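## Task

Trade places between the printed block in the open drawer of the low, narrow three-drawer file cabinet and the cardboard box in the open drawer of the wide three-drawer cabinet, then push every drawer fully closed. Both cabinets must stay roughly where they started, and the robot must not topple or finish leaning.

## Robot and tools

ROBOT. A wheeled base with a vertical column, a tilting head and two six-joint arms, each with a two-finger gripper. Folded, it measures 0.73 m long, 0.62 m wide and 1.88 m tall, and its front sits 0.40 m ahead of the column. The base drives straight or turns in place; it cannot go sideways. Small loose objects may occasionally get nudged by an outside push.

FRAMES. Base frame: origin on the floor under the column, between the drive wheels; x forward, y to the robot's left, z up, in metres. The reported left_hand and right_hand points (where the fingers meet; tips reach 8 mm further) and their quat_wxyz are in this frame; the hand z axis points along the fingers, y along the opening. base_odometry is in the odometry frame (the base frame at the start of the scene), built only from wheel turns, heading in rad, positive left, -3.142 to 3.142.

move. One action plus optional cameras and blocking. The action holds base, joints, or both, and optionally speeds.
- base: exactly one key. translate_m: a relative drive in metres from where the base last reported itself, forward positive, -3 to 3. rotate_rad: a relative turn in place in radians, counter-clockwise (left) positive, -3.2 to 3.2.
- joints: one object keyed by joint name, covering both arms and the head; every value is an absolute target, not an offset. Names: head_tilt_rad (-0.61 to 1.308; 0 about level, positive tilts down); left_joint1_rad..left_joint6_rad and right_joint1_rad..right_joint6_rad in rad (joint1 -2.879 to 2.879; joint2 0 to 3.141; joint3 0 to 3.019; joint4 -1.692 to 1.57; joint5 -1.57 to 1.57, positive swings the hand to the robot's right; joint6 -2.094 to 2.094, positive rolls clockwise viewed from behind); left_gripper_m and right_gripper_m are fingertip gaps in metres, 0 (shut) to 0.093.
- speeds: caps for this action only; translate_m 0.05 to 0.8 m/s, rotate_rad 0.1 to 1 rad/s (the top values are the defaults).
- cameras: list from cam_head_left, cam_head_right, cam_left_wrist, cam_right_wrist, nav_camera, or all; omitted or null means all, [] means none.
- blocking: true or absent waits until everything settles; false returns in about half a second while motion continues, and a later move overrides only the parts it names.
A move with no action just reports state and images. Unknown keys make a call invalid; out-of-range values get it refused, and a refusal or an unplanned stop cancels the rest of that reply's move, wait and finished_scene calls.

ARM GEOMETRY (approximate). With left_joint1 at -1.57 or right_joint1 at 1.57 and joints 5, 6 at 0, the arm swings in a forward vertical plane 0.23 m beside the column. Let a = j2 - 0.35, b = 1.05 + j2 - j3, c = b - j4. Hand forward = 0.12 + 0.39 sin a + 0.38 cos b + 0.25 cos c; height = 1.46 + 0.39 cos a - 0.38 sin b - 0.25 sin c. Example: j2, j3, j4 = 0.93, 0.78, 0.14 gives about 0.60 m ahead, 1.21 m up. Real hands may sit up to ~7 cm lower and nearer (about 14 cm under heavy or far loads). Lowest reach is about 0.47 m high; the floor is out of reach. Fingers are 7 cm long. Lifting a hand also pulls it toward the column.

wait: seconds 0 to 10, plus cameras; returns early once motions finish. stop: brakes all running motions (cameras optional). zoom_image: camera plus region [x0, y0, x1, y1] in pixels, origin top-left, at most 504 by 504. read_manual: licence texts only. finished_scene: scene = the current scene number; ends it irreversibly, so the goal must already hold without the robot.

RESULTS. joint_status and base_status per motion: done (within tolerance), moving, off_target, contact_stop (base stalled on something), time_out, not_followed (a self-collision check withheld arm targets; the message is "joint command not followed"; back each joint that first triggered it off by at least 0.05 rad, or drive away from the obstacle). on_its_own lists things the robot did unprompted; "held at" is a target. turned_by_wheels versus turned_by_imu: a gap above about 4 % and at least 0.05 rad means slip or collision. base_tilt in degrees (forward, right). motor_effort: wheel effort in percent, with peak in brackets. wheel_motors_off is 1 during a 2 s overload cutout after about 3 s of hard pushing. Joint torques, Motor temperatures (per arm, joints then gripper) and MOTOR HOT lines are also given; at 100 °C an arm goes limp for 30 to 60 s (limit_stop_at_motor_heat).

GRIPPING. If the gripper reading stays 0.003 m or more above its target, it is holding something. To release, command well above the reading. Close only slightly past first touch for a light grip.

AVOID. Arms striking or squeezing each other (including fingers); a hard press ends the scene. Dropping objects, releasing things mid-motion, slamming drawers, shoving cabinets. Blocked arms keep pushing and overheat, especially joints 5 and 6; relieve them by sending their reported positions back as targets (a held load sags slightly each time). After a contact_stop, reverse 0.05 m first. Table tops 0.30 to 1.20 m high can slide over the base and hit the column. Never tip the robot or lift its wheels. Approach contacts in steps of about 0.05 rad.

Each tool is called after "Emit:" as name([rows], argument=value, ...), one row to a line, values as JSON.

## Session

Emit:
move()

Scene clock: 0.00 s.
Joint torques (N m): no reading
Motor temperatures (°C): left_arm=[27 26 24 23 26 23 25] | right_arm=[27 24 26 27 24 25 23]
Heat: left arm: hottest waist 27 °C; right arm: hottest waist 27 °C.
base_odometry: x=+0.000 y=+0.000 heading=+0.000
turned_by_wheels: +0.000
turned_by_imu: +0.000
base_tilt: forward=-0.4 right=-0.3
base_status: not commanded
joint_positions: head_tilt_rad=+0.877 left_joint1_rad=-1.587 left_joint2_rad=+0.871 left_joint3_rad=+0.385 left_joint4_rad=-0.990 left_joint5_rad=+0.029 left_joint6_rad=+0.038 left_gripper_m=+0.09396 right_joint1_rad=+1.562 right_joint2_rad=+0.867 right_joint3_rad=+0.375 right_joint4_rad=-0.925 right_joint5_rad=-0.042 right_joint6_rad=+0.016 right_gripper_m=+0.09396
joint_status: not commanded
wheel_motors_off: 0
motor_effort: left_wheel=+5 right_wheel=-1
left_hand: x=+0.1308 y=+0.2165 z=+1.2652 quat_wxyz=(+0.458, -0.017, -0.889, +0.026) (m; base frame)
right_hand: x=+0.1363 y=-0.2199 z=+1.2541 quat_wxyz=(+0.432, -0.020, -0.902, -0.013) (m; base frame)
pictures: cam_head_left, cam_head_right, cam_left_wrist, cam_right_wrist, nav_camera
camera_calibration:
cam_left_wrist: T_world_to_cam=[[0.0155927, -0.997998, 0.0612981, 0.134482], [-0.00873242, 0.0611673, 0.998089, -1.26792], [-0.99984, -0.0160982, -0.00776117, 0.269512], [0, 0, 0, 1]] pos_world=[0.2563, 0.216106, 1.25934]
cam_right_wrist: T_world_to_cam=[[-0.0453833, -0.998954, -0.0055809, -0.208178], [-0.0657348, -0.00258825, 0.997834, -1.2367], [-0.996805, 0.0456519, -0.0655486, 0.351085], [0, 0, 0, 1]] pos_world=[0.259221, -0.227189, 1.25587]

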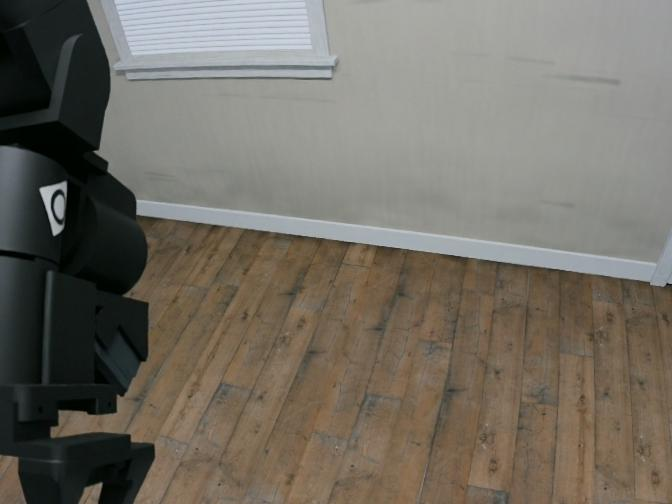

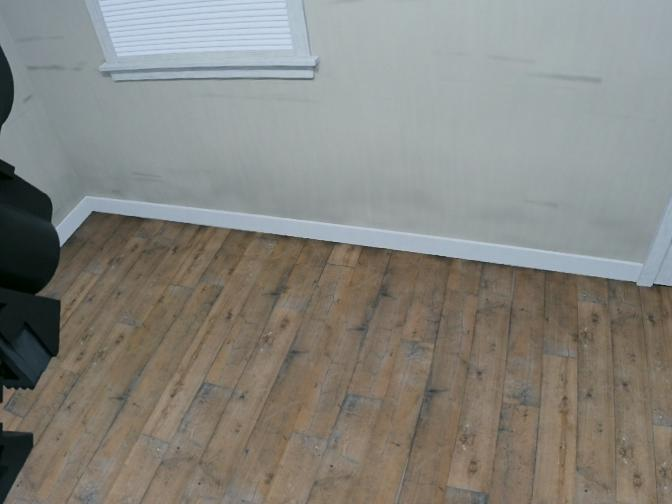

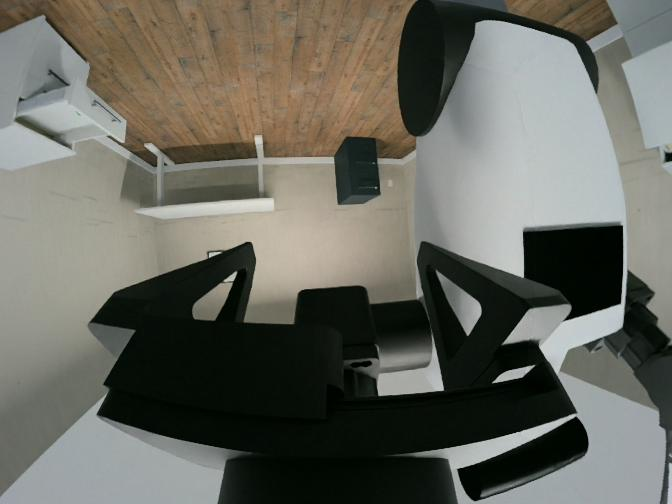

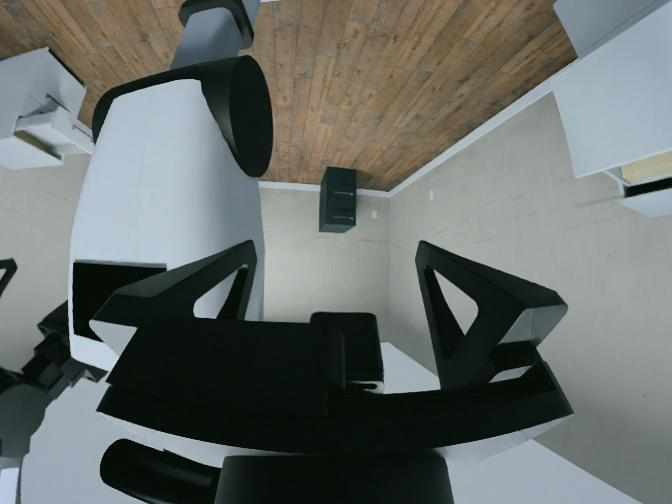

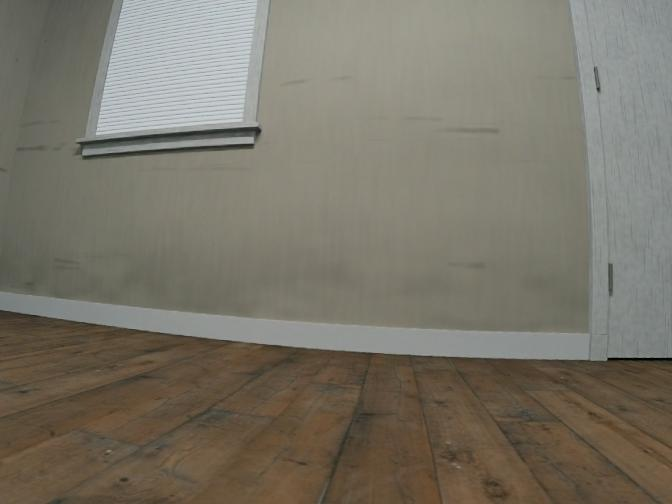

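Emit:
move(base={"rotate_rad": -1.9}, cameras=["cam_head_left","cam_head_right","nav_camera"])

Scene clock: 11.23 s.
Joint torques (N m): left_arm=[1.32 -6.07 -1.72 -0.9 0.07 0] | right_arm=[0.79 -6.12 -0.73 -1.2 -0.11 -0.12]
Motor temperatures (°C): left_arm=[27 27 24 23 26 23 25] | right_arm=[27 24 26 28 24 25 23]
Heat: left arm: hottest waist 27 °C; right arm: hottest wrist pitch 28 °C.
move: done
base_odometry: x=+0.000 y=+0.000 heading=-1.899
turned_by_wheels: -1.899
turned_by_imu: -1.843
base_tilt: forward=-0.4 right=-0.3
base_status: done
joint_positions: head_tilt_rad=+0.877 left_joint1_rad=-1.587 left_joint2_rad=+0.871 left_joint3_rad=+0.385 left_joint4_rad=-0.990 left_joint5_rad=+0.029 left_joint6_rad=+0.038 left_gripper_m=+0.09397 right_joint1_rad=+1.562 right_joint2_rad=+0.867 right_joint3_rad=+0.375 right_joint4_rad=-0.925 right_joint5_rad=-0.042 right_joint6_rad=+0.016 right_gripper_m=+0.09397
joint_status: not commanded
wheel_motors_off: 0
motor_effort: left_wheel=+1(54) right_wheel=-1(29)
left_hand: x=+0.1308 y=+0.2165 z=+1.2652 quat_wxyz=(+0.458, -0.017, -0.889, +0.026) (m; base frame)
right_hand: x=+0.1363 y=-0.2200 z=+1.2541 quat_wxyz=(+0.432, -0.020, -0.902, -0.013) (m; base frame)
pictures: cam_head_left, cam_head_right, nav_camera

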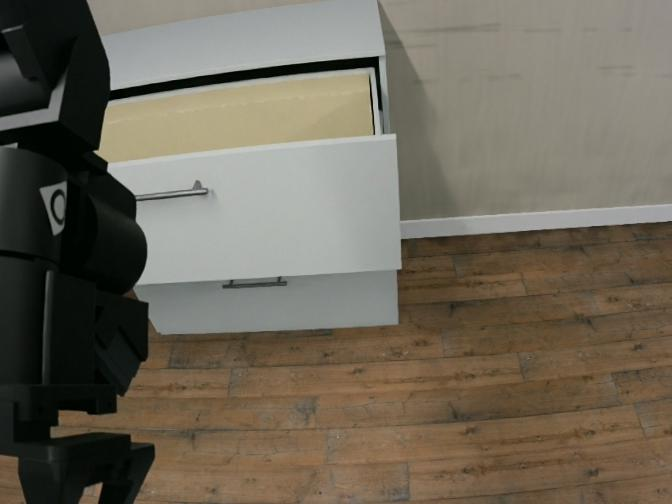

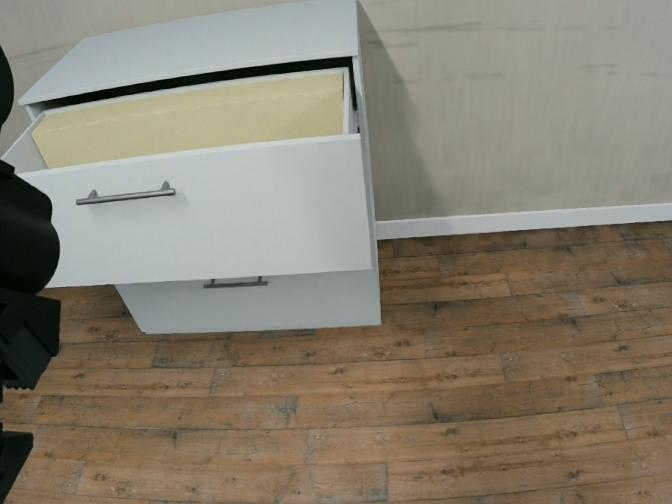

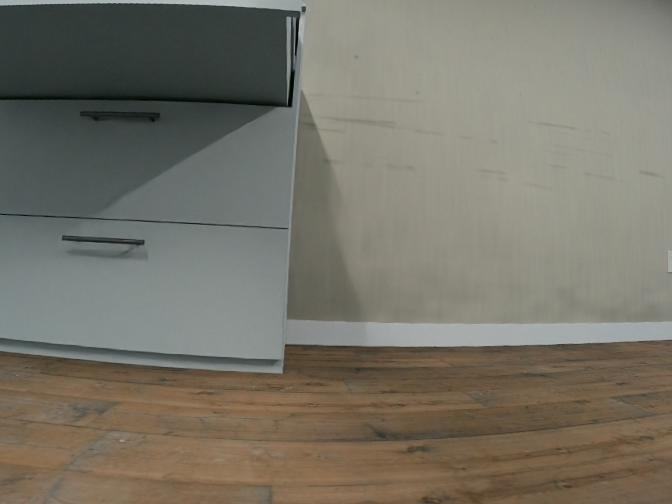

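Emit:
move(base={"rotate_rad": 0.515}, cameras=[])

Emit:
move(base={"translate_m": 0.66}, cameras=[])

Emit:
move(base={"rotate_rad": -0.46}, joints={"head_tilt_rad": 1.25}, cameras=["cam_head_left","cam_head_right","nav_camera"])

Scene clock: 32.63 s.
Joint torques (N m): left_arm=[1.32 -6.07 -1.76 -0.87 0.06 0] | right_arm=[0.73 -5.95 -0.72 -1.22 -0.14 -0.11]
Motor temperatures (°C): left_arm=[27 27 24 23 26 23 25] | right_arm=[27 25 26 27 24 25 23]
Heat: left arm: hottest waist 27 °C; right arm: hottest waist 27 °C.
move: done
base_odometry: x=+0.000 y=+0.000 heading=-1.385
turned_by_wheels: +0.515
turned_by_imu: +0.502
base_tilt: forward=-0.4 right=-0.3
base_status: done
joint_positions: head_tilt_rad=+0.877 left_joint1_rad=-1.587 left_joint2_rad=+0.871 left_joint3_rad=+0.385 left_joint4_rad=-0.990 left_joint5_rad=+0.029 left_joint6_rad=+0.038 left_gripper_m=+0.09398 right_joint1_rad=+1.562 right_joint2_rad=+0.867 right_joint3_rad=+0.375 right_joint4_rad=-0.925 right_joint5_rad=-0.042 right_joint6_rad=+0.016 right_gripper_m=+0.09398
joint_status: not commanded
wheel_motors_off: 0
motor_effort: left_wheel=-1(28) right_wheel=+1(23)
left_hand: x=+0.1308 y=+0.2165 z=+1.2652 quat_wxyz=(+0.458, -0.017, -0.889, +0.026) (m; base frame)
right_hand: x=+0.1363 y=-0.2200 z=+1.2541 quat_wxyz=(+0.432, -0.020, -0.902, -0.013) (m; base frame)
pictures: none
No camera images: "cameras" was empty.

Scene clock: 35.17 s.
Joint torques (N m): left_arm=[1.32 -6.07 -1.83 -0.88 0.06 0] | right_arm=[0.97 -6.01 -0.73 -1.18 -0.13 -0.11]
Motor temperatures (°C): left_arm=[27 27 24 23 26 23 25] | right_arm=[27 25 26 27 24 25 23]
Heat: left arm: hottest waist 27 °C; right arm: hottest waist 27 °C.
move: done
base_odometry: x=+0.122 y=-0.649 heading=-1.386
turned_by_wheels: -0.001
turned_by_imu: -0.001
base_tilt: forward=-0.4 right=-0.3
base_status: done
joint_positions: head_tilt_rad=+0.877 left_joint1_rad=-1.587 left_joint2_rad=+0.871 left_joint3_rad=+0.386 left_joint4_rad=-0.990 left_joint5_rad=+0.029 left_joint6_rad=+0.038 left_gripper_m=+0.09398 right_joint1_rad=+1.562 right_joint2_rad=+0.867 right_joint3_rad=+0.376 right_joint4_rad=-0.925 right_joint5_rad=-0.042 right_joint6_rad=+0.016 right_gripper_m=+0.09398
joint_status: not commanded
wheel_motors_off: 0
motor_effort: left_wheel=-1(57) right_wheel=+1(62)
left_hand: x=+0.1312 y=+0.2165 z=+1.2651 quat_wxyz=(+0.457, -0.017, -0.889, +0.026) (m; base frame)
right_hand: x=+0.1367 y=-0.2200 z=+1.2540 quat_wxyz=(+0.431, -0.020, -0.902, -0.013) (m; base frame)
pictures: none
No camera images: "cameras" was empty.

Scene clock: 36.83 s.
Joint torques (N m): left_arm=[1.32 -6.07 -1.74 -0.88 0.07 0] | right_arm=[0.79 -5.95 -0.81 -1.25 -0.15 -0.11]
Motor temperatures (°C): left_arm=[27 27 24 23 26 23 25] | right_arm=[27 25 26 27 24 25 23]
Heat: left arm: hottest waist 27 °C; right arm: hottest waist 27 °C.
move: done
base_odometry: x=+0.122 y=-0.649 heading=-1.845
turned_by_wheels: -0.459
turned_by_imu: -0.443
base_tilt: forward=-0.4 right=-0.3
base_status: done
joint_positions: head_tilt_rad=+1.247 left_joint1_rad=-1.587 left_joint2_rad=+0.871 left_joint3_rad=+0.386 left_joint4_rad=-0.990 left_joint5_rad=+0.029 left_joint6_rad=+0.038 left_gripper_m=+0.09398 right_joint1_rad=+1.562 right_joint2_rad=+0.867 right_joint3_rad=+0.376 right_joint4_rad=-0.925 right_joint5_rad=-0.041 right_joint6_rad=+0.016 right_gripper_m=+0.09398
joint_status: all done
wheel_motors_off: 0
motor_effort: left_wheel=+1(44) right_wheel=-1(48)
left_hand: x=+0.1312 y=+0.2165 z=+1.2651 quat_wxyz=(+0.457, -0.017, -0.889, +0.026) (m; base frame)
right_hand: x=+0.1367 y=-0.2202 z=+1.2540 quat_wxyz=(+0.431, -0.020, -0.902, -0.012) (m; base frame)
pictures: cam_head_left, cam_head_right, nav_camera
camera_calibration:
cam_head_left: T_world_to_cam=[[0.0255054, -0.992466, -0.119834, 0.211356], [-0.910332, 0.0264765, -0.413032, 0.674167], [0.413093, 0.119624, -0.902798, 1.29031], [0, 0, 0, 1]] pos_world=[0.0753082, 0.0375635, 1.46867]
cam_head_right: T_world_to_cam=[[0.0391668, -0.990196, -0.134082, 0.162887], [-0.914646, 0.0185042, -0.403833, 0.664502], [0.402354, 0.138454, -0.904954, 1.29258], [0, 0, 0, 1]] pos_world=[0.0813304, -0.0299684, 1.45991]

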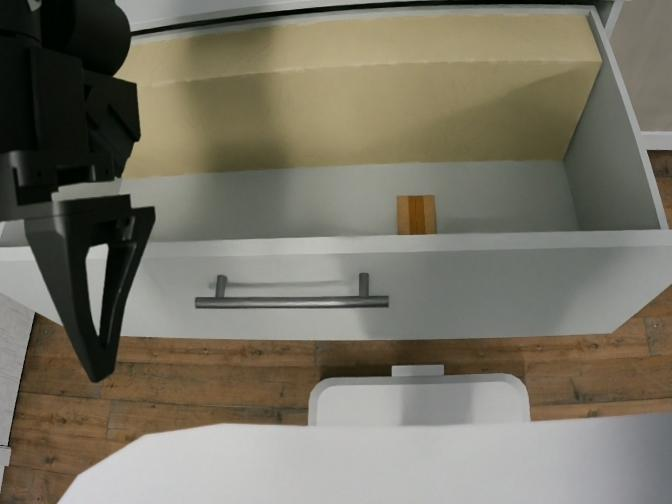

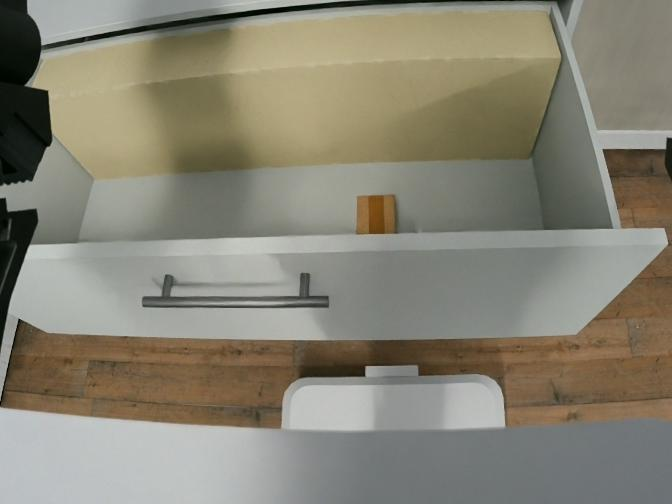

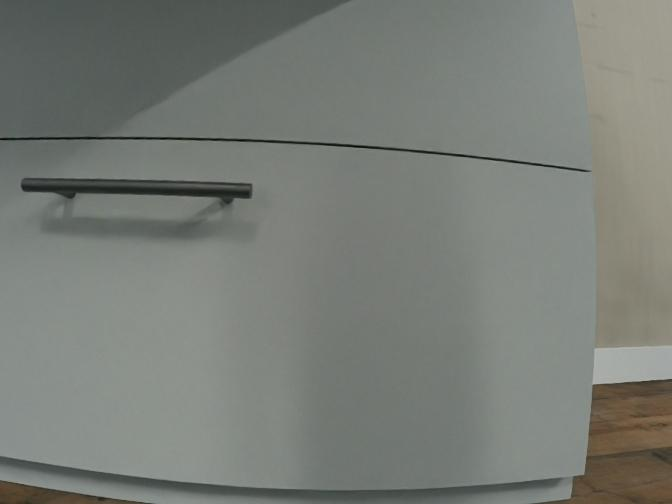

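Emit:
move(joints={"left_joint1_rad":-1.83,"left_joint2_rad":0.834,"left_joint3_rad":0.8,"left_joint4_rad":-0.49,"left_joint5_rad":-0.2,"left_joint6_rad":0,"left_gripper_m":0.093}, cameras=["cam_head_left","cam_left_wrist"])

Scene clock: 46.77 s.
Joint torques (N m): left_arm=[0.62 -11.34 2.69 0.7 0 -0.07] | right_arm=[0.62 -5.83 -0.79 -1.24 -0.14 -0.11]
Motor temperatures (°C): left_arm=[27 27 24 23 26 23 25] | right_arm=[27 25 26 27 24 25 23]
Heat: left arm: hottest waist 27 °C; right arm: hottest waist 27 °C.
move: done
base_odometry: x=+0.122 y=-0.649 heading=-1.845
turned_by_wheels: +0.000
turned_by_imu: +0.000
base_tilt: forward=-0.4 right=-0.3
base_status: not commanded
joint_positions: head_tilt_rad=+1.247 left_joint1_rad=-1.835 left_joint2_rad=+0.845 left_joint3_rad=+0.805 left_joint4_rad=-0.488 left_joint5_rad=-0.198 left_joint6_rad=+0.007 left_gripper_m=+0.09308 right_joint1_rad=+1.562 right_joint2_rad=+0.867 right_joint3_rad=+0.376 right_joint4_rad=-0.925 right_joint5_rad=-0.041 right_joint6_rad=+0.016 right_gripper_m=+0.09398
joint_status: all done
wheel_motors_off: 0
motor_effort: left_wheel=+6(6) right_wheel=-5(6)
left_hand: x=+0.4817 y=+0.1496 z=+1.2183 quat_wxyz=(-0.004, -0.069, -0.997, +0.015) (m; base frame)
right_hand: x=+0.1367 y=-0.2202 z=+1.2540 quat_wxyz=(+0.431, -0.020, -0.902, -0.012) (m; base frame)
pictures: cam_head_left, cam_left_wrist
camera_calibration:
cam_head_left: T_world_to_cam=[[0.0254953, -0.992466, -0.119842, 0.211368], [-0.91037, 0.0264778, -0.412948, 0.674046], [0.41301, 0.119629, -0.902835, 1.29037], [0, 0, 0, 1]] pos_world=[0.0753083, 0.0375635, 1.46867]
cam_left_wrist: T_world_to_cam=[[-0.125227, -0.990975, 0.0478289, 0.148362], [-0.81534, 0.130261, 0.564138, -0.306958], [-0.565277, 0.0316487, -0.824294, 1.39725], [0, 0, 0, 1]] pos_world=[0.558136, 0.142787, 1.31781]

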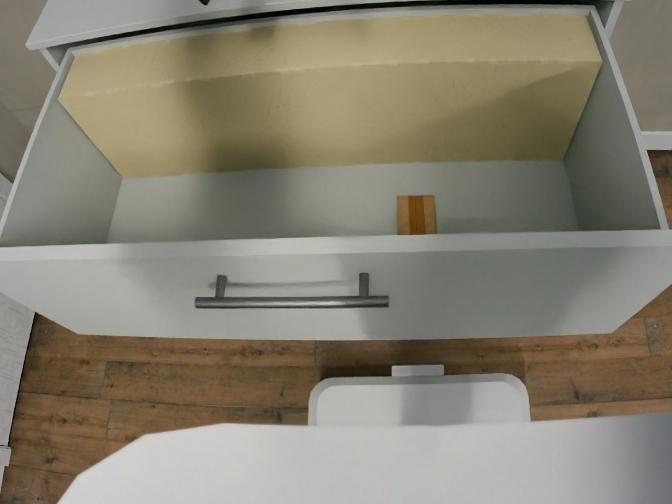

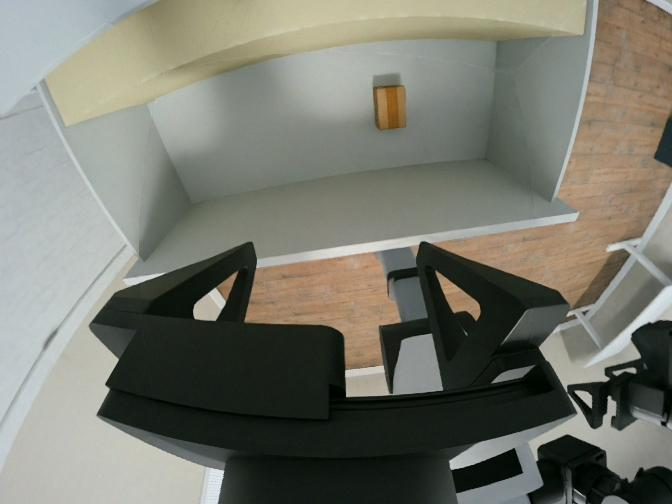

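Emit:
move(joints={"left_joint1_rad":-1.91,"left_joint2_rad":1.409,"left_joint3_rad":0.857,"left_joint4_rad":0.302,"left_joint5_rad":-0.28}, cameras=["cam_left_wrist"])

Emit:
move(joints={"left_joint2_rad":1.907,"left_joint3_rad":1.222,"left_joint4_rad":0.435}, cameras=["cam_head_left","cam_left_wrist"])

Scene clock: 71.40 s.
Joint torques (N m): left_arm=[-2.2 -13.16 -0.38 1.58 0.02 -0.07] | right_arm=[0.97 -5.95 -0.8 -1.24 -0.15 -0.11]
Motor temperatures (°C): left_arm=[27 27 24 23 26 23 25] | right_arm=[27 25 26 27 24 25 23]
Heat: left arm: hottest waist 27 °C; right arm: hottest waist 27 °C.
move: done
base_odometry: x=+0.122 y=-0.649 heading=-1.845
turned_by_wheels: +0.000
turned_by_imu: +0.000
base_tilt: forward=-0.4 right=-0.3
base_status: not commanded
joint_positions: head_tilt_rad=+1.247 left_joint1_rad=-1.913 left_joint2_rad=+1.423 left_joint3_rad=+0.857 left_joint4_rad=+0.291 left_joint5_rad=-0.279 left_joint6_rad=+0.007 left_gripper_m=+0.09308 right_joint1_rad=+1.562 right_joint2_rad=+0.867 right_joint3_rad=+0.376 right_joint4_rad=-0.925 right_joint5_rad=-0.041 right_joint6_rad=+0.016 right_gripper_m=+0.09398
joint_status: all done
wheel_motors_off: 0
motor_effort: left_wheel=+7(7) right_wheel=-5(6)
left_hand: x=+0.4963 y=+0.0727 z=+1.0409 quat_wxyz=(-0.130, -0.052, -0.990, +0.019) (m; base frame)
right_hand: x=+0.1367 y=-0.2202 z=+1.2540 quat_wxyz=(+0.431, -0.020, -0.902, -0.012) (m; base frame)
pictures: cam_left_wrist
camera_calibration:
cam_left_wrist: T_world_to_cam=[[-0.0992065, -0.994057, 0.0448199, 0.0728695], [-0.93401, 0.10856, 0.340354, 0.108443], [-0.343196, -0.00809695, -0.939229, 1.274], [0, 0, 0, 1]] pos_world=[0.545747, 0.0709794, 1.1564]

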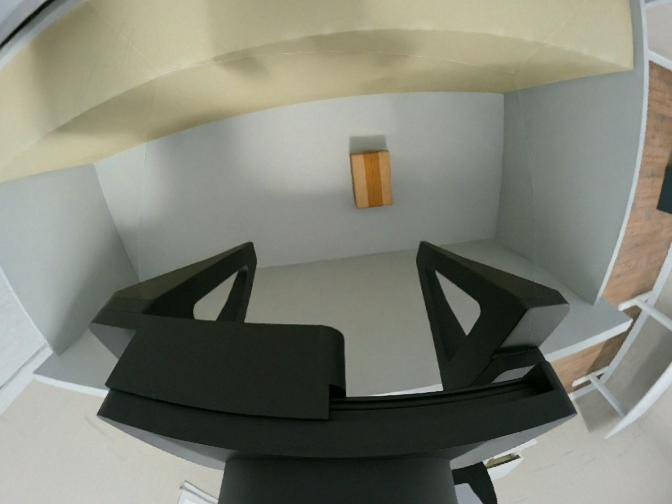

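Scene clock: 72.83 s.
Joint torques (N m): left_arm=[-4.37 -14.15 -1.29 1.28 0.02 -0.07] | right_arm=[0.85 -5.95 -0.8 -1.24 -0.15 -0.1]
Motor temperatures (°C): left_arm=[27 27 24 23 26 23 25] | right_arm=[27 25 26 27 24 25 23]
Heat: left arm: hottest waist 27 °C; right arm: hottest waist 27 °C.
move: done
base_odometry: x=+0.122 y=-0.649 heading=-1.845
turned_by_wheels: +0.000
turned_by_imu: +0.000
base_tilt: forward=-0.4 right=-0.3
base_status: not commanded
joint_positions: head_tilt_rad=+1.247 left_joint1_rad=-1.913 left_joint2_rad=+1.926 left_joint3_rad=+1.221 left_joint4_rad=+0.432 left_joint5_rad=-0.279 left_joint6_rad=+0.007 left_gripper_m=+0.09308 right_joint1_rad=+1.562 right_joint2_rad=+0.867 right_joint3_rad=+0.376 right_joint4_rad=-0.925 right_joint5_rad=-0.041 right_joint6_rad=+0.016 right_gripper_m=+0.09398
joint_status: all done
wheel_motors_off: 0
motor_effort: left_wheel=+5(7) right_wheel=-7(8)
left_hand: x=+0.4852 y=+0.0215 z=+0.8684 quat_wxyz=(-0.131, -0.052, -0.990, +0.019) (m; base frame)
right_hand: x=+0.1367 y=-0.2202 z=+1.2540 quat_wxyz=(+0.431, -0.020, -0.902, -0.012) (m; base frame)
pictures: cam_head_left, cam_left_wrist
camera_calibration:
cam_head_left: T_world_to_cam=[[0.025477, -0.992467, -0.119837, 0.211362], [-0.910387, 0.0264872, -0.412909, 0.673991], [0.412973, 0.119617, -0.902854, 1.2904], [0, 0, 0, 1]] pos_world=[0.0753084, 0.0375635, 1.46867]
cam_left_wrist: T_world_to_cam=[[-0.0988452, -0.994087, 0.044945, 0.0283642], [-0.934542, 0.108251, 0.338987, 0.163745], [-0.341848, -0.00849571, -0.939717, 1.10755], [0, 0, 0, 1]] pos_world=[0.534444, 0.0198804, 0.984001]

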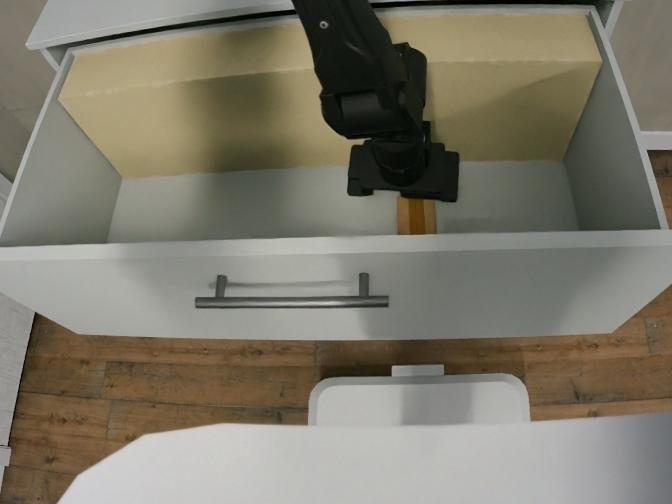

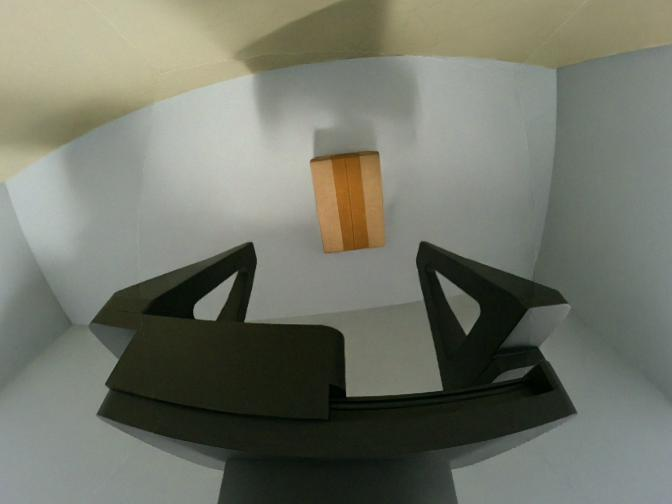

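Emit:
move(joints={"left_joint1_rad":-1.89,"left_joint2_rad":2.156,"left_joint3_rad":1.527,"left_joint4_rad":0.379,"left_joint6_rad":-0.09}, cameras=["cam_head_left","cam_left_wrist"])

Scene clock: 87.83 s.
Joint torques (N m): left_arm=[-4.95 -13.16 -0.69 1.02 0.01 -0.12] | right_arm=[0.85 -6.01 -0.76 -1.24 -0.15 -0.11]
Motor temperatures (°C): left_arm=[27 29 24 23 26 23 25] | right_arm=[27 25 26 27 24 25 23]
Heat: left arm: hottest shoulder 29 °C; right arm: hottest waist 27 °C.
move: done
base_odometry: x=+0.122 y=-0.649 heading=-1.845
turned_by_wheels: +0.000
turned_by_imu: +0.000
base_tilt: forward=-0.4 right=-0.3
base_status: not commanded
joint_positions: head_tilt_rad=+1.247 left_joint1_rad=-1.894 left_joint2_rad=+2.163 left_joint3_rad=+1.525 left_joint4_rad=+0.387 left_joint5_rad=-0.279 left_joint6_rad=-0.078 left_gripper_m=+0.09308 right_joint1_rad=+1.562 right_joint2_rad=+0.867 right_joint3_rad=+0.376 right_joint4_rad=-0.925 right_joint5_rad=-0.041 right_joint6_rad=+0.016 right_gripper_m=+0.09398
joint_status: all done
wheel_motors_off: 0
motor_effort: left_wheel=+5(6) right_wheel=-8(8)
left_hand: x=+0.5035 y=+0.0061 z=+0.7767 quat_wxyz=(-0.140, -0.003, -0.990, +0.017) (m; base frame)
right_hand: x=+0.1367 y=-0.2202 z=+1.2540 quat_wxyz=(+0.431, -0.020, -0.902, -0.012) (m; base frame)
pictures: cam_head_left, cam_left_wrist
camera_calibration:
cam_head_left: T_world_to_cam=[[0.025477, -0.992467, -0.119837, 0.211362], [-0.910387, 0.0264872, -0.412909, 0.673991], [0.412973, 0.119617, -0.902854, 1.2904], [0, 0, 0, 1]] pos_world=[0.0753084, 0.0375635, 1.46867]
cam_left_wrist: T_world_to_cam=[[-0.00275683, -0.998509, 0.0545167, -0.0368981], [-0.946385, 0.0202158, 0.322408, 0.232972], [-0.323029, -0.050705, -0.94503, 1.02241], [0, 0, 0, 1]] pos_world=[0.550648, 0.0102885, 0.893109]

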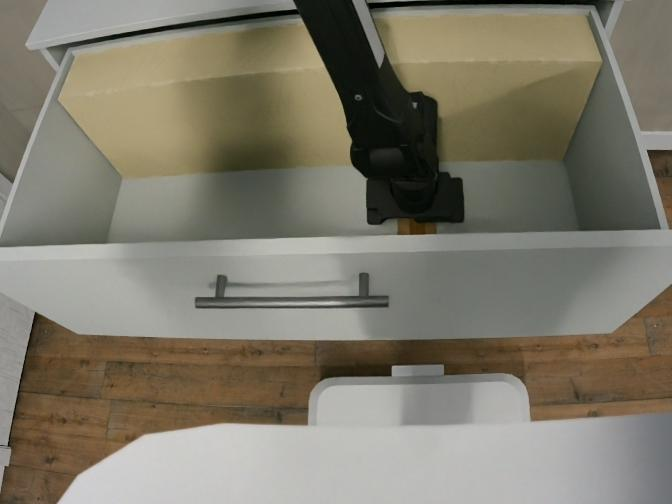

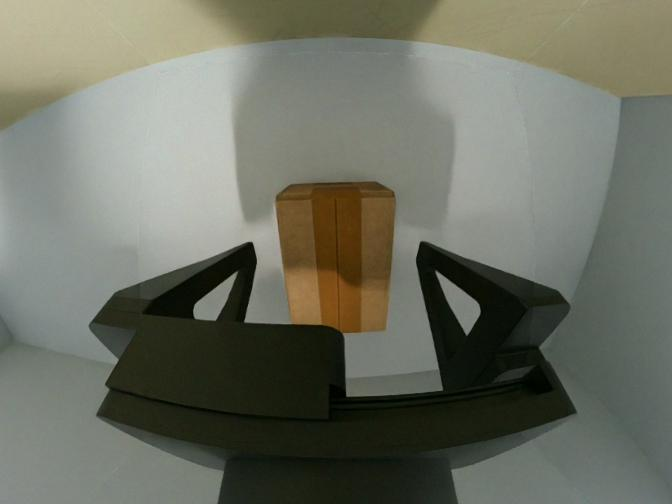

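Emit:
move(joints={"left_joint2_rad":2.22,"left_joint3_rad":1.61,"left_joint4_rad":0.363}, cameras=["cam_left_wrist"])

Emit:
move(joints={"left_gripper_m":0.06}, cameras=["cam_left_wrist"])

Emit:
move(joints={"left_gripper_m":0.035}, cameras=["cam_left_wrist"])

Scene clock: 102.60 s.
Joint torques (N m): left_arm=[-5.19 -12.45 -0.38 0.96 0.02 -0.11] | right_arm=[0.97 -6.01 -0.79 -1.22 -0.15 -0.11]
Motor temperatures (°C): left_arm=[27 28 24 23 26 23 25] | right_arm=[27 25 26 27 24 25 23]
Heat: left arm: hottest shoulder 28 °C; right arm: hottest waist 27 °C.
move: done
base_odometry: x=+0.122 y=-0.649 heading=-1.845
turned_by_wheels: +0.000
turned_by_imu: +0.000
base_tilt: forward=-0.4 right=-0.3
base_status: not commanded
joint_positions: head_tilt_rad=+1.247 left_joint1_rad=-1.894 left_joint2_rad=+2.208 left_joint3_rad=+1.609 left_joint4_rad=+0.371 left_joint5_rad=-0.279 left_joint6_rad=-0.078 left_gripper_m=+0.09308 right_joint1_rad=+1.562 right_joint2_rad=+0.867 right_joint3_rad=+0.376 right_joint4_rad=-0.925 right_joint5_rad=-0.041 right_joint6_rad=+0.016 right_gripper_m=+0.09398
joint_status: all done
wheel_motors_off: 0
motor_effort: left_wheel=+5(6) right_wheel=-7(9)
left_hand: x=+0.5193 y=-0.0010 z=+0.7615 quat_wxyz=(-0.152, +0.000, -0.988, +0.019) (m; base frame)
right_hand: x=+0.1367 y=-0.2202 z=+1.2540 quat_wxyz=(+0.431, -0.020, -0.902, -0.012) (m; base frame)
pictures: cam_left_wrist
camera_calibration:
cam_left_wrist: T_world_to_cam=[[0.00275559, -0.998282, 0.0585256, -0.0489976], [-0.953825, 0.0149544, 0.29999, 0.273939], [-0.30035, -0.0566499, -0.952145, 1.0064], [0, 0, 0, 1]] pos_world=[0.563696, 0.00400226, 0.878926]

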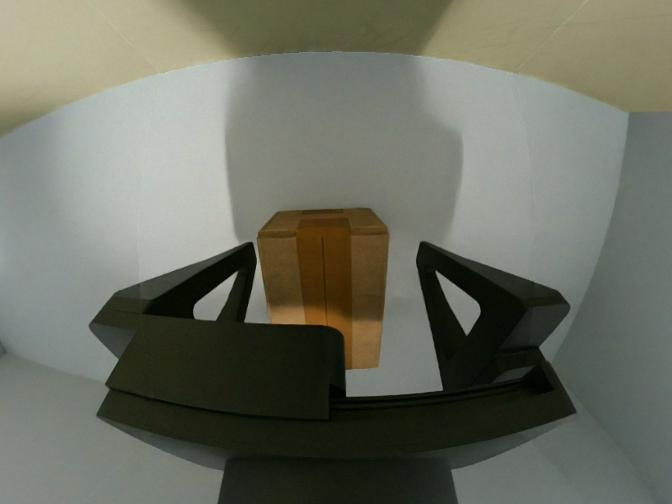

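Scene clock: 103.13 s.
Joint torques (N m): left_arm=[-5.19 -12.28 -0.43 0.99 0.04 -0.12] | right_arm=[0.73 -5.95 -0.76 -1.17 -0.15 -0.11]
Motor temperatures (°C): left_arm=[27 28 24 23 26 23 25] | right_arm=[27 25 26 27 24 25 23]
Heat: left arm: hottest shoulder 28 °C; right arm: hottest waist 27 °C.
move: done
base_odometry: x=+0.122 y=-0.649 heading=-1.845
turned_by_wheels: +0.000
turned_by_imu: +0.000
base_tilt: forward=-0.4 right=-0.2
base_status: not commanded
joint_positions: head_tilt_rad=+1.247 left_joint1_rad=-1.894 left_joint2_rad=+2.208 left_joint3_rad=+1.609 left_joint4_rad=+0.371 left_joint5_rad=-0.280 left_joint6_rad=-0.078 left_gripper_m=+0.06041 right_joint1_rad=+1.562 right_joint2_rad=+0.867 right_joint3_rad=+0.376 right_joint4_rad=-0.925 right_joint5_rad=-0.041 right_joint6_rad=+0.016 right_gripper_m=+0.09398
joint_status: all done
wheel_motors_off: 0
motor_effort: left_wheel=+5(5) right_wheel=-7(9)
left_hand: x=+0.5193 y=-0.0009 z=+0.7615 quat_wxyz=(-0.152, +0.000, -0.988, +0.018) (m; base frame)
right_hand: x=+0.1367 y=-0.2202 z=+1.2540 quat_wxyz=(+0.431, -0.020, -0.902, -0.012) (m; base frame)
pictures: cam_left_wrist
camera_calibration:
cam_left_wrist: T_world_to_cam=[[0.00291374, -0.998328, 0.0577355, -0.0482938], [-0.953832, 0.014565, 0.299986, 0.273946], [-0.300325, -0.0559441, -0.952195, 1.00643], [0, 0, 0, 1]] pos_world=[0.563696, 0.00410079, 0.878926]

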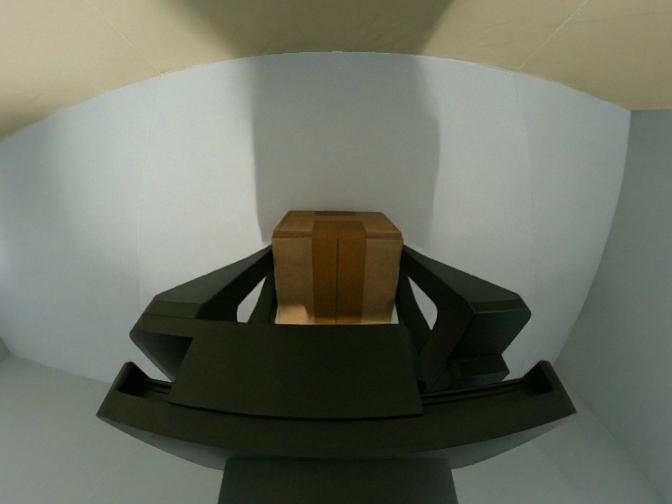

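Scene clock: 103.63 s.
Joint torques (N m): left_arm=[-5.19 -12.28 -0.42 0.99 0.04 -0.12] | right_arm=[0.85 -6.01 -0.77 -1.22 -0.15 -0.11]
Motor temperatures (°C): left_arm=[27 28 24 23 26 23 25] | right_arm=[27 25 26 27 24 25 23]
Heat: left arm: hottest shoulder 28 °C; right arm: hottest waist 27 °C.
move: off_target
base_odometry: x=+0.122 y=-0.649 heading=-1.845
turned_by_wheels: +0.000
turned_by_imu: +0.000
base_tilt: forward=-0.4 right=-0.3
base_status: not commanded
joint_positions: head_tilt_rad=+1.247 left_joint1_rad=-1.894 left_joint2_rad=+2.208 left_joint3_rad=+1.609 left_joint4_rad=+0.371 left_joint5_rad=-0.280 left_joint6_rad=-0.078 left_gripper_m=+0.05899 right_joint1_rad=+1.562 right_joint2_rad=+0.867 right_joint3_rad=+0.376 right_joint4_rad=-0.925 right_joint5_rad=-0.041 right_joint6_rad=+0.016 right_gripper_m=+0.09398
joint_status: left_gripper_m off_target (ended at +0.05900, target +0.03500)
wheel_motors_off: 0
motor_effort: left_wheel=+5(6) right_wheel=-7(8)
left_hand: x=+0.5193 y=-0.0009 z=+0.7615 quat_wxyz=(-0.152, +0.000, -0.988, +0.018) (m; base frame)
right_hand: x=+0.1367 y=-0.2202 z=+1.2540 quat_wxyz=(+0.431, -0.020, -0.902, -0.012) (m; base frame)
pictures: cam_left_wrist
camera_calibration:
cam_left_wrist: T_world_to_cam=[[0.00291374, -0.998328, 0.0577355, -0.0482938], [-0.953832, 0.014565, 0.299986, 0.273946], [-0.300325, -0.0559441, -0.952195, 1.00643], [0, 0, 0, 1]] pos_world=[0.563696, 0.00410079, 0.878926]

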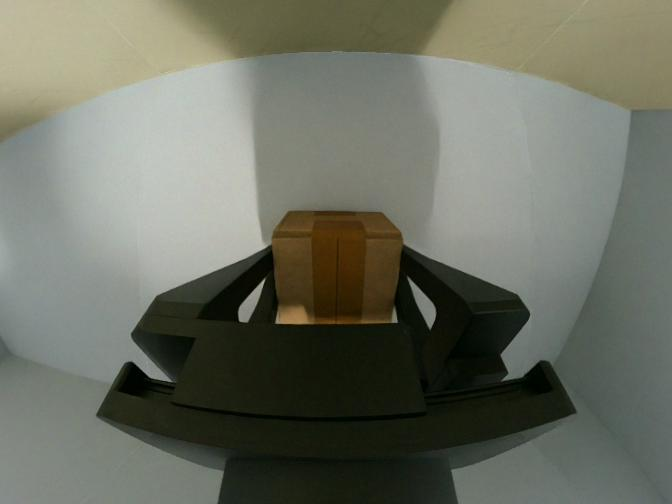

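Emit:
move(joints={"left_gripper_m":0.085}, cameras=[])

Emit:
move(base={"translate_m": -0.035}, speeds={"translate_m": 0.05}, cameras=["cam_left_wrist"])

Emit:
move(joints={"left_gripper_m":0.035}, cameras=["cam_left_wrist"])

Scene clock: 109.27 s.
Joint torques (N m): left_arm=[-5.19 -12.28 -0.43 1.01 0.04 -0.12] | right_arm=[0.73 -5.83 -0.81 -1.2 -0.15 -0.12]
Motor temperatures (°C): left_arm=[27 29 24 23 26 23 25] | right_arm=[27 25 26 27 24 25 23]
Heat: left arm: hottest shoulder 29 °C; right arm: hottest waist 27 °C.
move: done
base_odometry: x=+0.122 y=-0.649 heading=-1.845
turned_by_wheels: +0.000
turned_by_imu: +0.000
base_tilt: forward=-0.4 right=-0.3
base_status: not commanded
joint_positions: head_tilt_rad=+1.247 left_joint1_rad=-1.894 left_joint2_rad=+2.208 left_joint3_rad=+1.609 left_joint4_rad=+0.371 left_joint5_rad=-0.280 left_joint6_rad=-0.078 left_gripper_m=+0.08494 right_joint1_rad=+1.562 right_joint2_rad=+0.867 right_joint3_rad=+0.376 right_joint4_rad=-0.925 right_joint5_rad=-0.041 right_joint6_rad=+0.016 right_gripper_m=+0.09398
joint_status: all done
wheel_motors_off: 0
motor_effort: left_wheel=+5(6) right_wheel=-8(8)
left_hand: x=+0.5193 y=-0.0009 z=+0.7615 quat_wxyz=(-0.152, +0.000, -0.988, +0.018) (m; base frame)
right_hand: x=+0.1367 y=-0.2202 z=+1.2540 quat_wxyz=(+0.431, -0.020, -0.902, -0.012) (m; base frame)
pictures: none
No camera images: "cameras" was empty.

Scene clock: 110.77 s.
Joint torques (N m): left_arm=[-5.19 -11.93 -0.44 0.98 0.04 -0.12] | right_arm=[0.97 -5.95 -0.77 -1.24 -0.14 -0.11]
Motor temperatures (°C): left_arm=[27 29 24 23 26 23 25] | right_arm=[27 25 26 27 24 25 23]
Heat: left arm: hottest shoulder 29 °C; right arm: hottest waist 27 °C.
move: done
base_odometry: x=+0.131 y=-0.615 heading=-1.846
turned_by_wheels: -0.001
turned_by_imu: -0.001
base_tilt: forward=-0.4 right=-0.3
base_status: done
joint_positions: head_tilt_rad=+1.248 left_joint1_rad=-1.894 left_joint2_rad=+2.209 left_joint3_rad=+1.609 left_joint4_rad=+0.371 left_joint5_rad=-0.280 left_joint6_rad=-0.078 left_gripper_m=+0.08494 right_joint1_rad=+1.562 right_joint2_rad=+0.867 right_joint3_rad=+0.375 right_joint4_rad=-0.925 right_joint5_rad=-0.041 right_joint6_rad=+0.016 right_gripper_m=+0.09398
joint_status: not commanded
wheel_motors_off: 0
motor_effort: left_wheel=-1(50) right_wheel=+0(57)
left_hand: x=+0.5185 y=-0.0005 z=+0.7610 quat_wxyz=(-0.152, +0.000, -0.988, +0.018) (m; base frame)
right_hand: x=+0.1364 y=-0.2202 z=+1.2541 quat_wxyz=(+0.431, -0.020, -0.902, -0.012) (m; base frame)
pictures: cam_left_wrist
camera_calibration:
cam_left_wrist: T_world_to_cam=[[0.00291904, -0.998357, 0.0572288, -0.0476163], [-0.953507, 0.0144676, 0.301022, 0.272365], [-0.301356, -0.0554468, -0.951898, 1.00598], [0, 0, 0, 1]] pos_world=[0.562998, 0.00429972, 0.878326]

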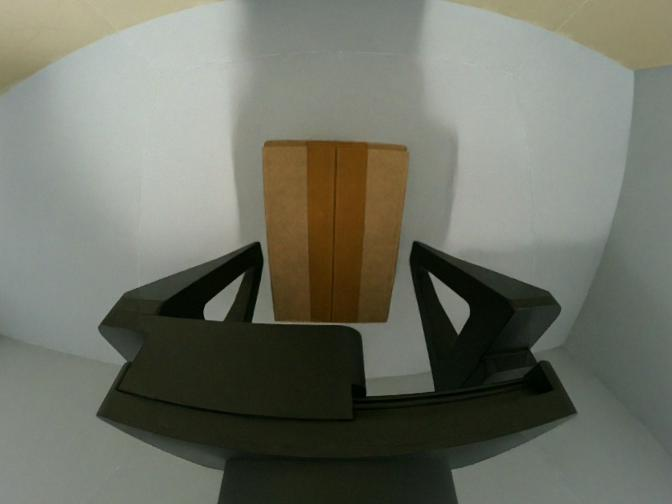

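Scene clock: 111.37 s.
Joint torques (N m): left_arm=[-5.25 -12.28 -0.49 1.01 0.08 -0.12] | right_arm=[0.67 -5.95 -0.76 -1.2 -0.15 -0.1]
Motor temperatures (°C): left_arm=[27 29 24 23 26 23 25] | right_arm=[27 25 26 27 24 25 23]
Heat: left arm: hottest shoulder 29 °C; right arm: hottest waist 27 °C.
move: off_target
base_odometry: x=+0.131 y=-0.615 heading=-1.846
turned_by_wheels: +0.000
turned_by_imu: +0.000
base_tilt: forward=-0.4 right=-0.3
base_status: not commanded
joint_positions: head_tilt_rad=+1.248 left_joint1_rad=-1.894 left_joint2_rad=+2.209 left_joint3_rad=+1.609 left_joint4_rad=+0.371 left_joint5_rad=-0.281 left_joint6_rad=-0.078 left_gripper_m=+0.05896 right_joint1_rad=+1.562 right_joint2_rad=+0.867 right_joint3_rad=+0.375 right_joint4_rad=-0.925 right_joint5_rad=-0.041 right_joint6_rad=+0.016 right_gripper_m=+0.09398
joint_status: left_gripper_m off_target (ended at +0.05899, target +0.03500)
wheel_motors_off: 0
motor_effort: left_wheel=-1(2) right_wheel=-1(2)
left_hand: x=+0.5184 y=-0.0003 z=+0.7609 quat_wxyz=(-0.151, +0.000, -0.988, +0.018) (m; base frame)
right_hand: x=+0.1364 y=-0.2202 z=+1.2541 quat_wxyz=(+0.431, -0.020, -0.902, -0.012) (m; base frame)
pictures: cam_left_wrist
camera_calibration:
cam_left_wrist: T_world_to_cam=[[0.00319432, -0.998421, 0.05609, -0.046673], [-0.953419, 0.013878, 0.301331, 0.272045], [-0.301634, -0.0544398, -0.951868, 1.00611], [0, 0, 0, 1]] pos_world=[0.562999, 0.00439762, 0.878326]

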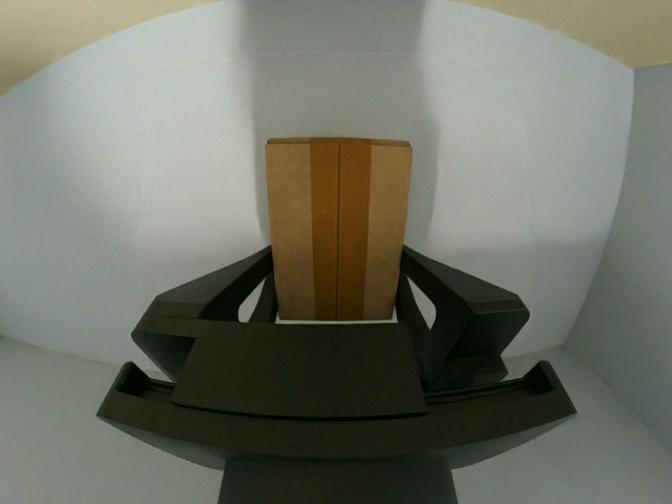

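Emit:
move(joints={"left_joint2_rad":1.907,"left_joint3_rad":1.222,"left_joint4_rad":0.435}, cameras=["cam_left_wrist"])

Emit:
move(joints={"left_joint2_rad":1.409,"left_joint3_rad":0.857,"left_joint4_rad":0.302}, cameras=[])

Emit:
move(joints={"left_joint2_rad":0.834,"left_joint3_rad":0.8,"left_joint4_rad":-0.22}, cameras=["cam_left_wrist","cam_head_left"])

Scene clock: 121.37 s.
Joint torques (N m): left_arm=[-3.9 -12.63 -1.77 1.59 0.07 -0.12] | right_arm=[0.67 -5.89 -0.77 -1.17 -0.15 -0.11]
Motor temperatures (°C): left_arm=[27 29 24 23 25 23 26] | right_arm=[27 25 26 27 24 25 23]
Heat: left arm: hottest shoulder 29 °C; right arm: hottest waist 27 °C.
move: done
base_odometry: x=+0.131 y=-0.615 heading=-1.846
turned_by_wheels: +0.000
turned_by_imu: +0.000
base_tilt: forward=-0.4 right=-0.3
base_status: not commanded
joint_positions: head_tilt_rad=+1.248 left_joint1_rad=-1.894 left_joint2_rad=+1.904 left_joint3_rad=+1.230 left_joint4_rad=+0.427 left_joint5_rad=-0.281 left_joint6_rad=-0.078 left_gripper_m=+0.05896 right_joint1_rad=+1.562 right_joint2_rad=+0.867 right_joint3_rad=+0.375 right_joint4_rad=-0.925 right_joint5_rad=-0.041 right_joint6_rad=+0.016 right_gripper_m=+0.09398
joint_status: all done
wheel_motors_off: 0
motor_effort: left_wheel=-2(2) right_wheel=-1(2)
left_hand: x=+0.5049 y=+0.0346 z=+0.8735 quat_wxyz=(-0.143, -0.002, -0.990, +0.016) (m; base frame)
right_hand: x=+0.1364 y=-0.2202 z=+1.2541 quat_wxyz=(+0.431, -0.020, -0.902, -0.012) (m; base frame)
pictures: cam_left_wrist
camera_calibration:
cam_left_wrist: T_world_to_cam=[[-0.00106043, -0.998589, 0.0530897, -0.0132474], [-0.947858, 0.0179229, 0.318187, 0.207043], [-0.31869, -0.0499841, -0.94654, 1.11489], [0, 0, 0, 1]] pos_world=[0.551538, 0.0387873, 0.990114]

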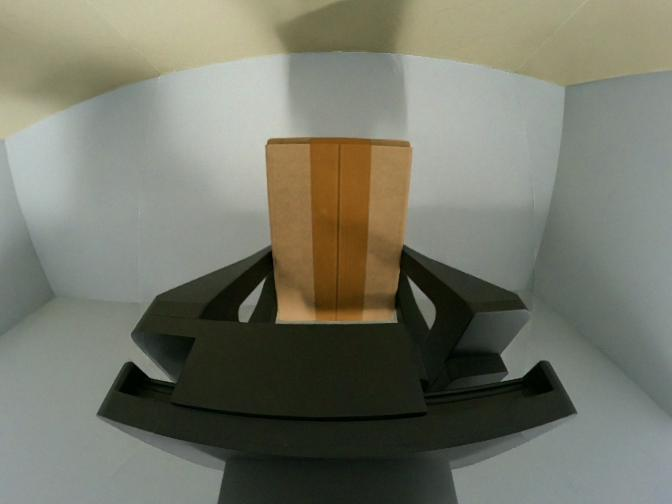

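Scene clock: 122.73 s.
Joint torques (N m): left_arm=[-1.79 -11.52 -0.35 1.29 0.07 -0.12] | right_arm=[0.79 -5.89 -0.72 -1.28 -0.16 -0.11]
Motor temperatures (°C): left_arm=[27 29 24 23 25 23 26] | right_arm=[27 25 26 27 24 25 23]
Heat: left arm: hottest shoulder 29 °C; right arm: hottest waist 27 °C.
move: done
base_odometry: x=+0.131 y=-0.615 heading=-1.846
turned_by_wheels: +0.000
turned_by_imu: +0.000
base_tilt: forward=-0.4 right=-0.3
base_status: not commanded
joint_positions: head_tilt_rad=+1.248 left_joint1_rad=-1.894 left_joint2_rad=+1.400 left_joint3_rad=+0.859 left_joint4_rad=+0.302 left_joint5_rad=-0.280 left_joint6_rad=-0.078 left_gripper_m=+0.05896 right_joint1_rad=+1.562 right_joint2_rad=+0.867 right_joint3_rad=+0.375 right_joint4_rad=-0.925 right_joint5_rad=-0.041 right_joint6_rad=+0.016 right_gripper_m=+0.09398
joint_status: all done
wheel_motors_off: 0
motor_effort: left_wheel=-2(2) right_wheel=-1(2)
left_hand: x=+0.5109 y=+0.0841 z=+1.0479 quat_wxyz=(-0.146, -0.001, -0.989, +0.017) (m; base frame)
right_hand: x=+0.1364 y=-0.2202 z=+1.2541 quat_wxyz=(+0.431, -0.020, -0.902, -0.012) (m; base frame)
pictures: none
No camera images: "cameras" was empty.

Scene clock: 124.00 s.
Joint torques (N m): left_arm=[0.32 -10.05 4.23 0.95 0.07 -0.11] | right_arm=[0.67 -5.89 -0.72 -1.17 -0.16 -0.12]
Motor temperatures (°C): left_arm=[27 29 24 23 25 23 26] | right_arm=[27 25 26 27 24 25 23]
Heat: left arm: hottest shoulder 29 °C; right arm: hottest waist 27 °C.
move: done
base_odometry: x=+0.131 y=-0.615 heading=-1.846
turned_by_wheels: +0.000
turned_by_imu: +0.000
base_tilt: forward=-0.4 right=-0.3
base_status: not commanded
joint_positions: head_tilt_rad=+1.248 left_joint1_rad=-1.894 left_joint2_rad=+0.824 left_joint3_rad=+0.791 left_joint4_rad=-0.212 left_joint5_rad=-0.281 left_joint6_rad=-0.078 left_gripper_m=+0.05896 right_joint1_rad=+1.562 right_joint2_rad=+0.867 right_joint3_rad=+0.375 right_joint4_rad=-0.925 right_joint5_rad=-0.041 right_joint6_rad=+0.016 right_gripper_m=+0.09398
joint_status: all done
wheel_motors_off: 0
motor_effort: left_wheel=-2(3) right_wheel=-1(3)
left_hand: x=+0.5429 y=+0.1337 z=+1.2372 quat_wxyz=(-0.144, -0.002, -0.990, +0.017) (m; base frame)
right_hand: x=+0.1364 y=-0.2202 z=+1.2541 quat_wxyz=(+0.431, -0.020, -0.902, -0.012) (m; base frame)
pictures: cam_head_left, cam_left_wrist
camera_calibration:
cam_head_left: T_world_to_cam=[[0.0253389, -0.992465, -0.119877, 0.211434], [-0.910872, 0.026489, -0.411838, 0.672364], [0.41191, 0.119628, -0.903338, 1.29123], [0, 0, 0, 1]] pos_world=[0.0752098, 0.0375635, 1.46867]
cam_left_wrist: T_world_to_cam=[[-0.000615331, -0.998571, 0.0534288, 0.0658213], [-0.948436, 0.0175179, 0.316483, 0.128069], [-0.316967, -0.050479, -0.947092, 1.47595], [0, 0, 0, 1]] pos_world=[0.589334, 0.137988, 1.35382]

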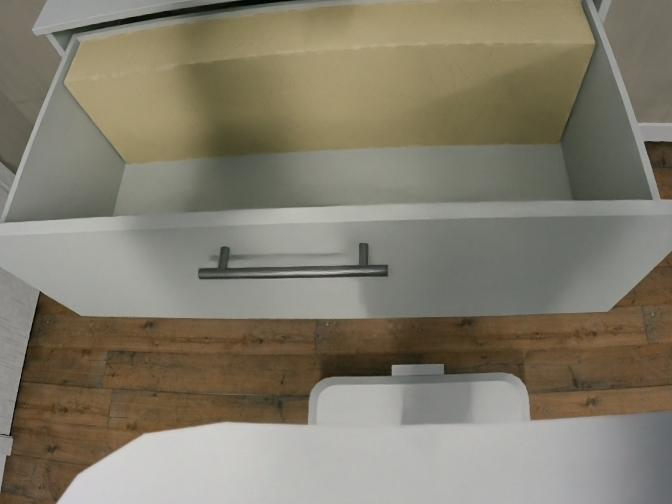

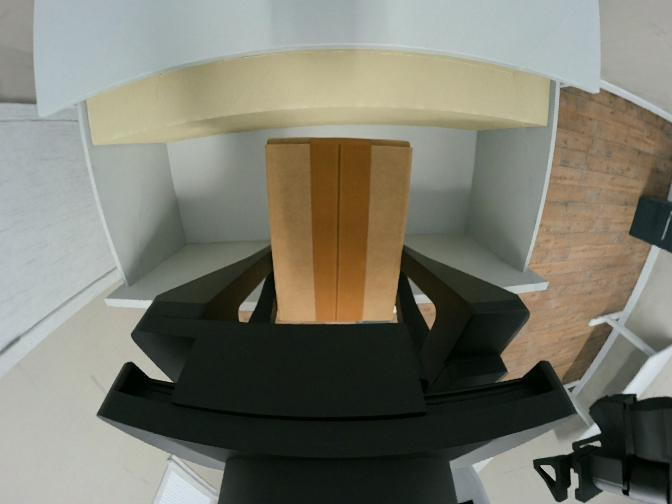

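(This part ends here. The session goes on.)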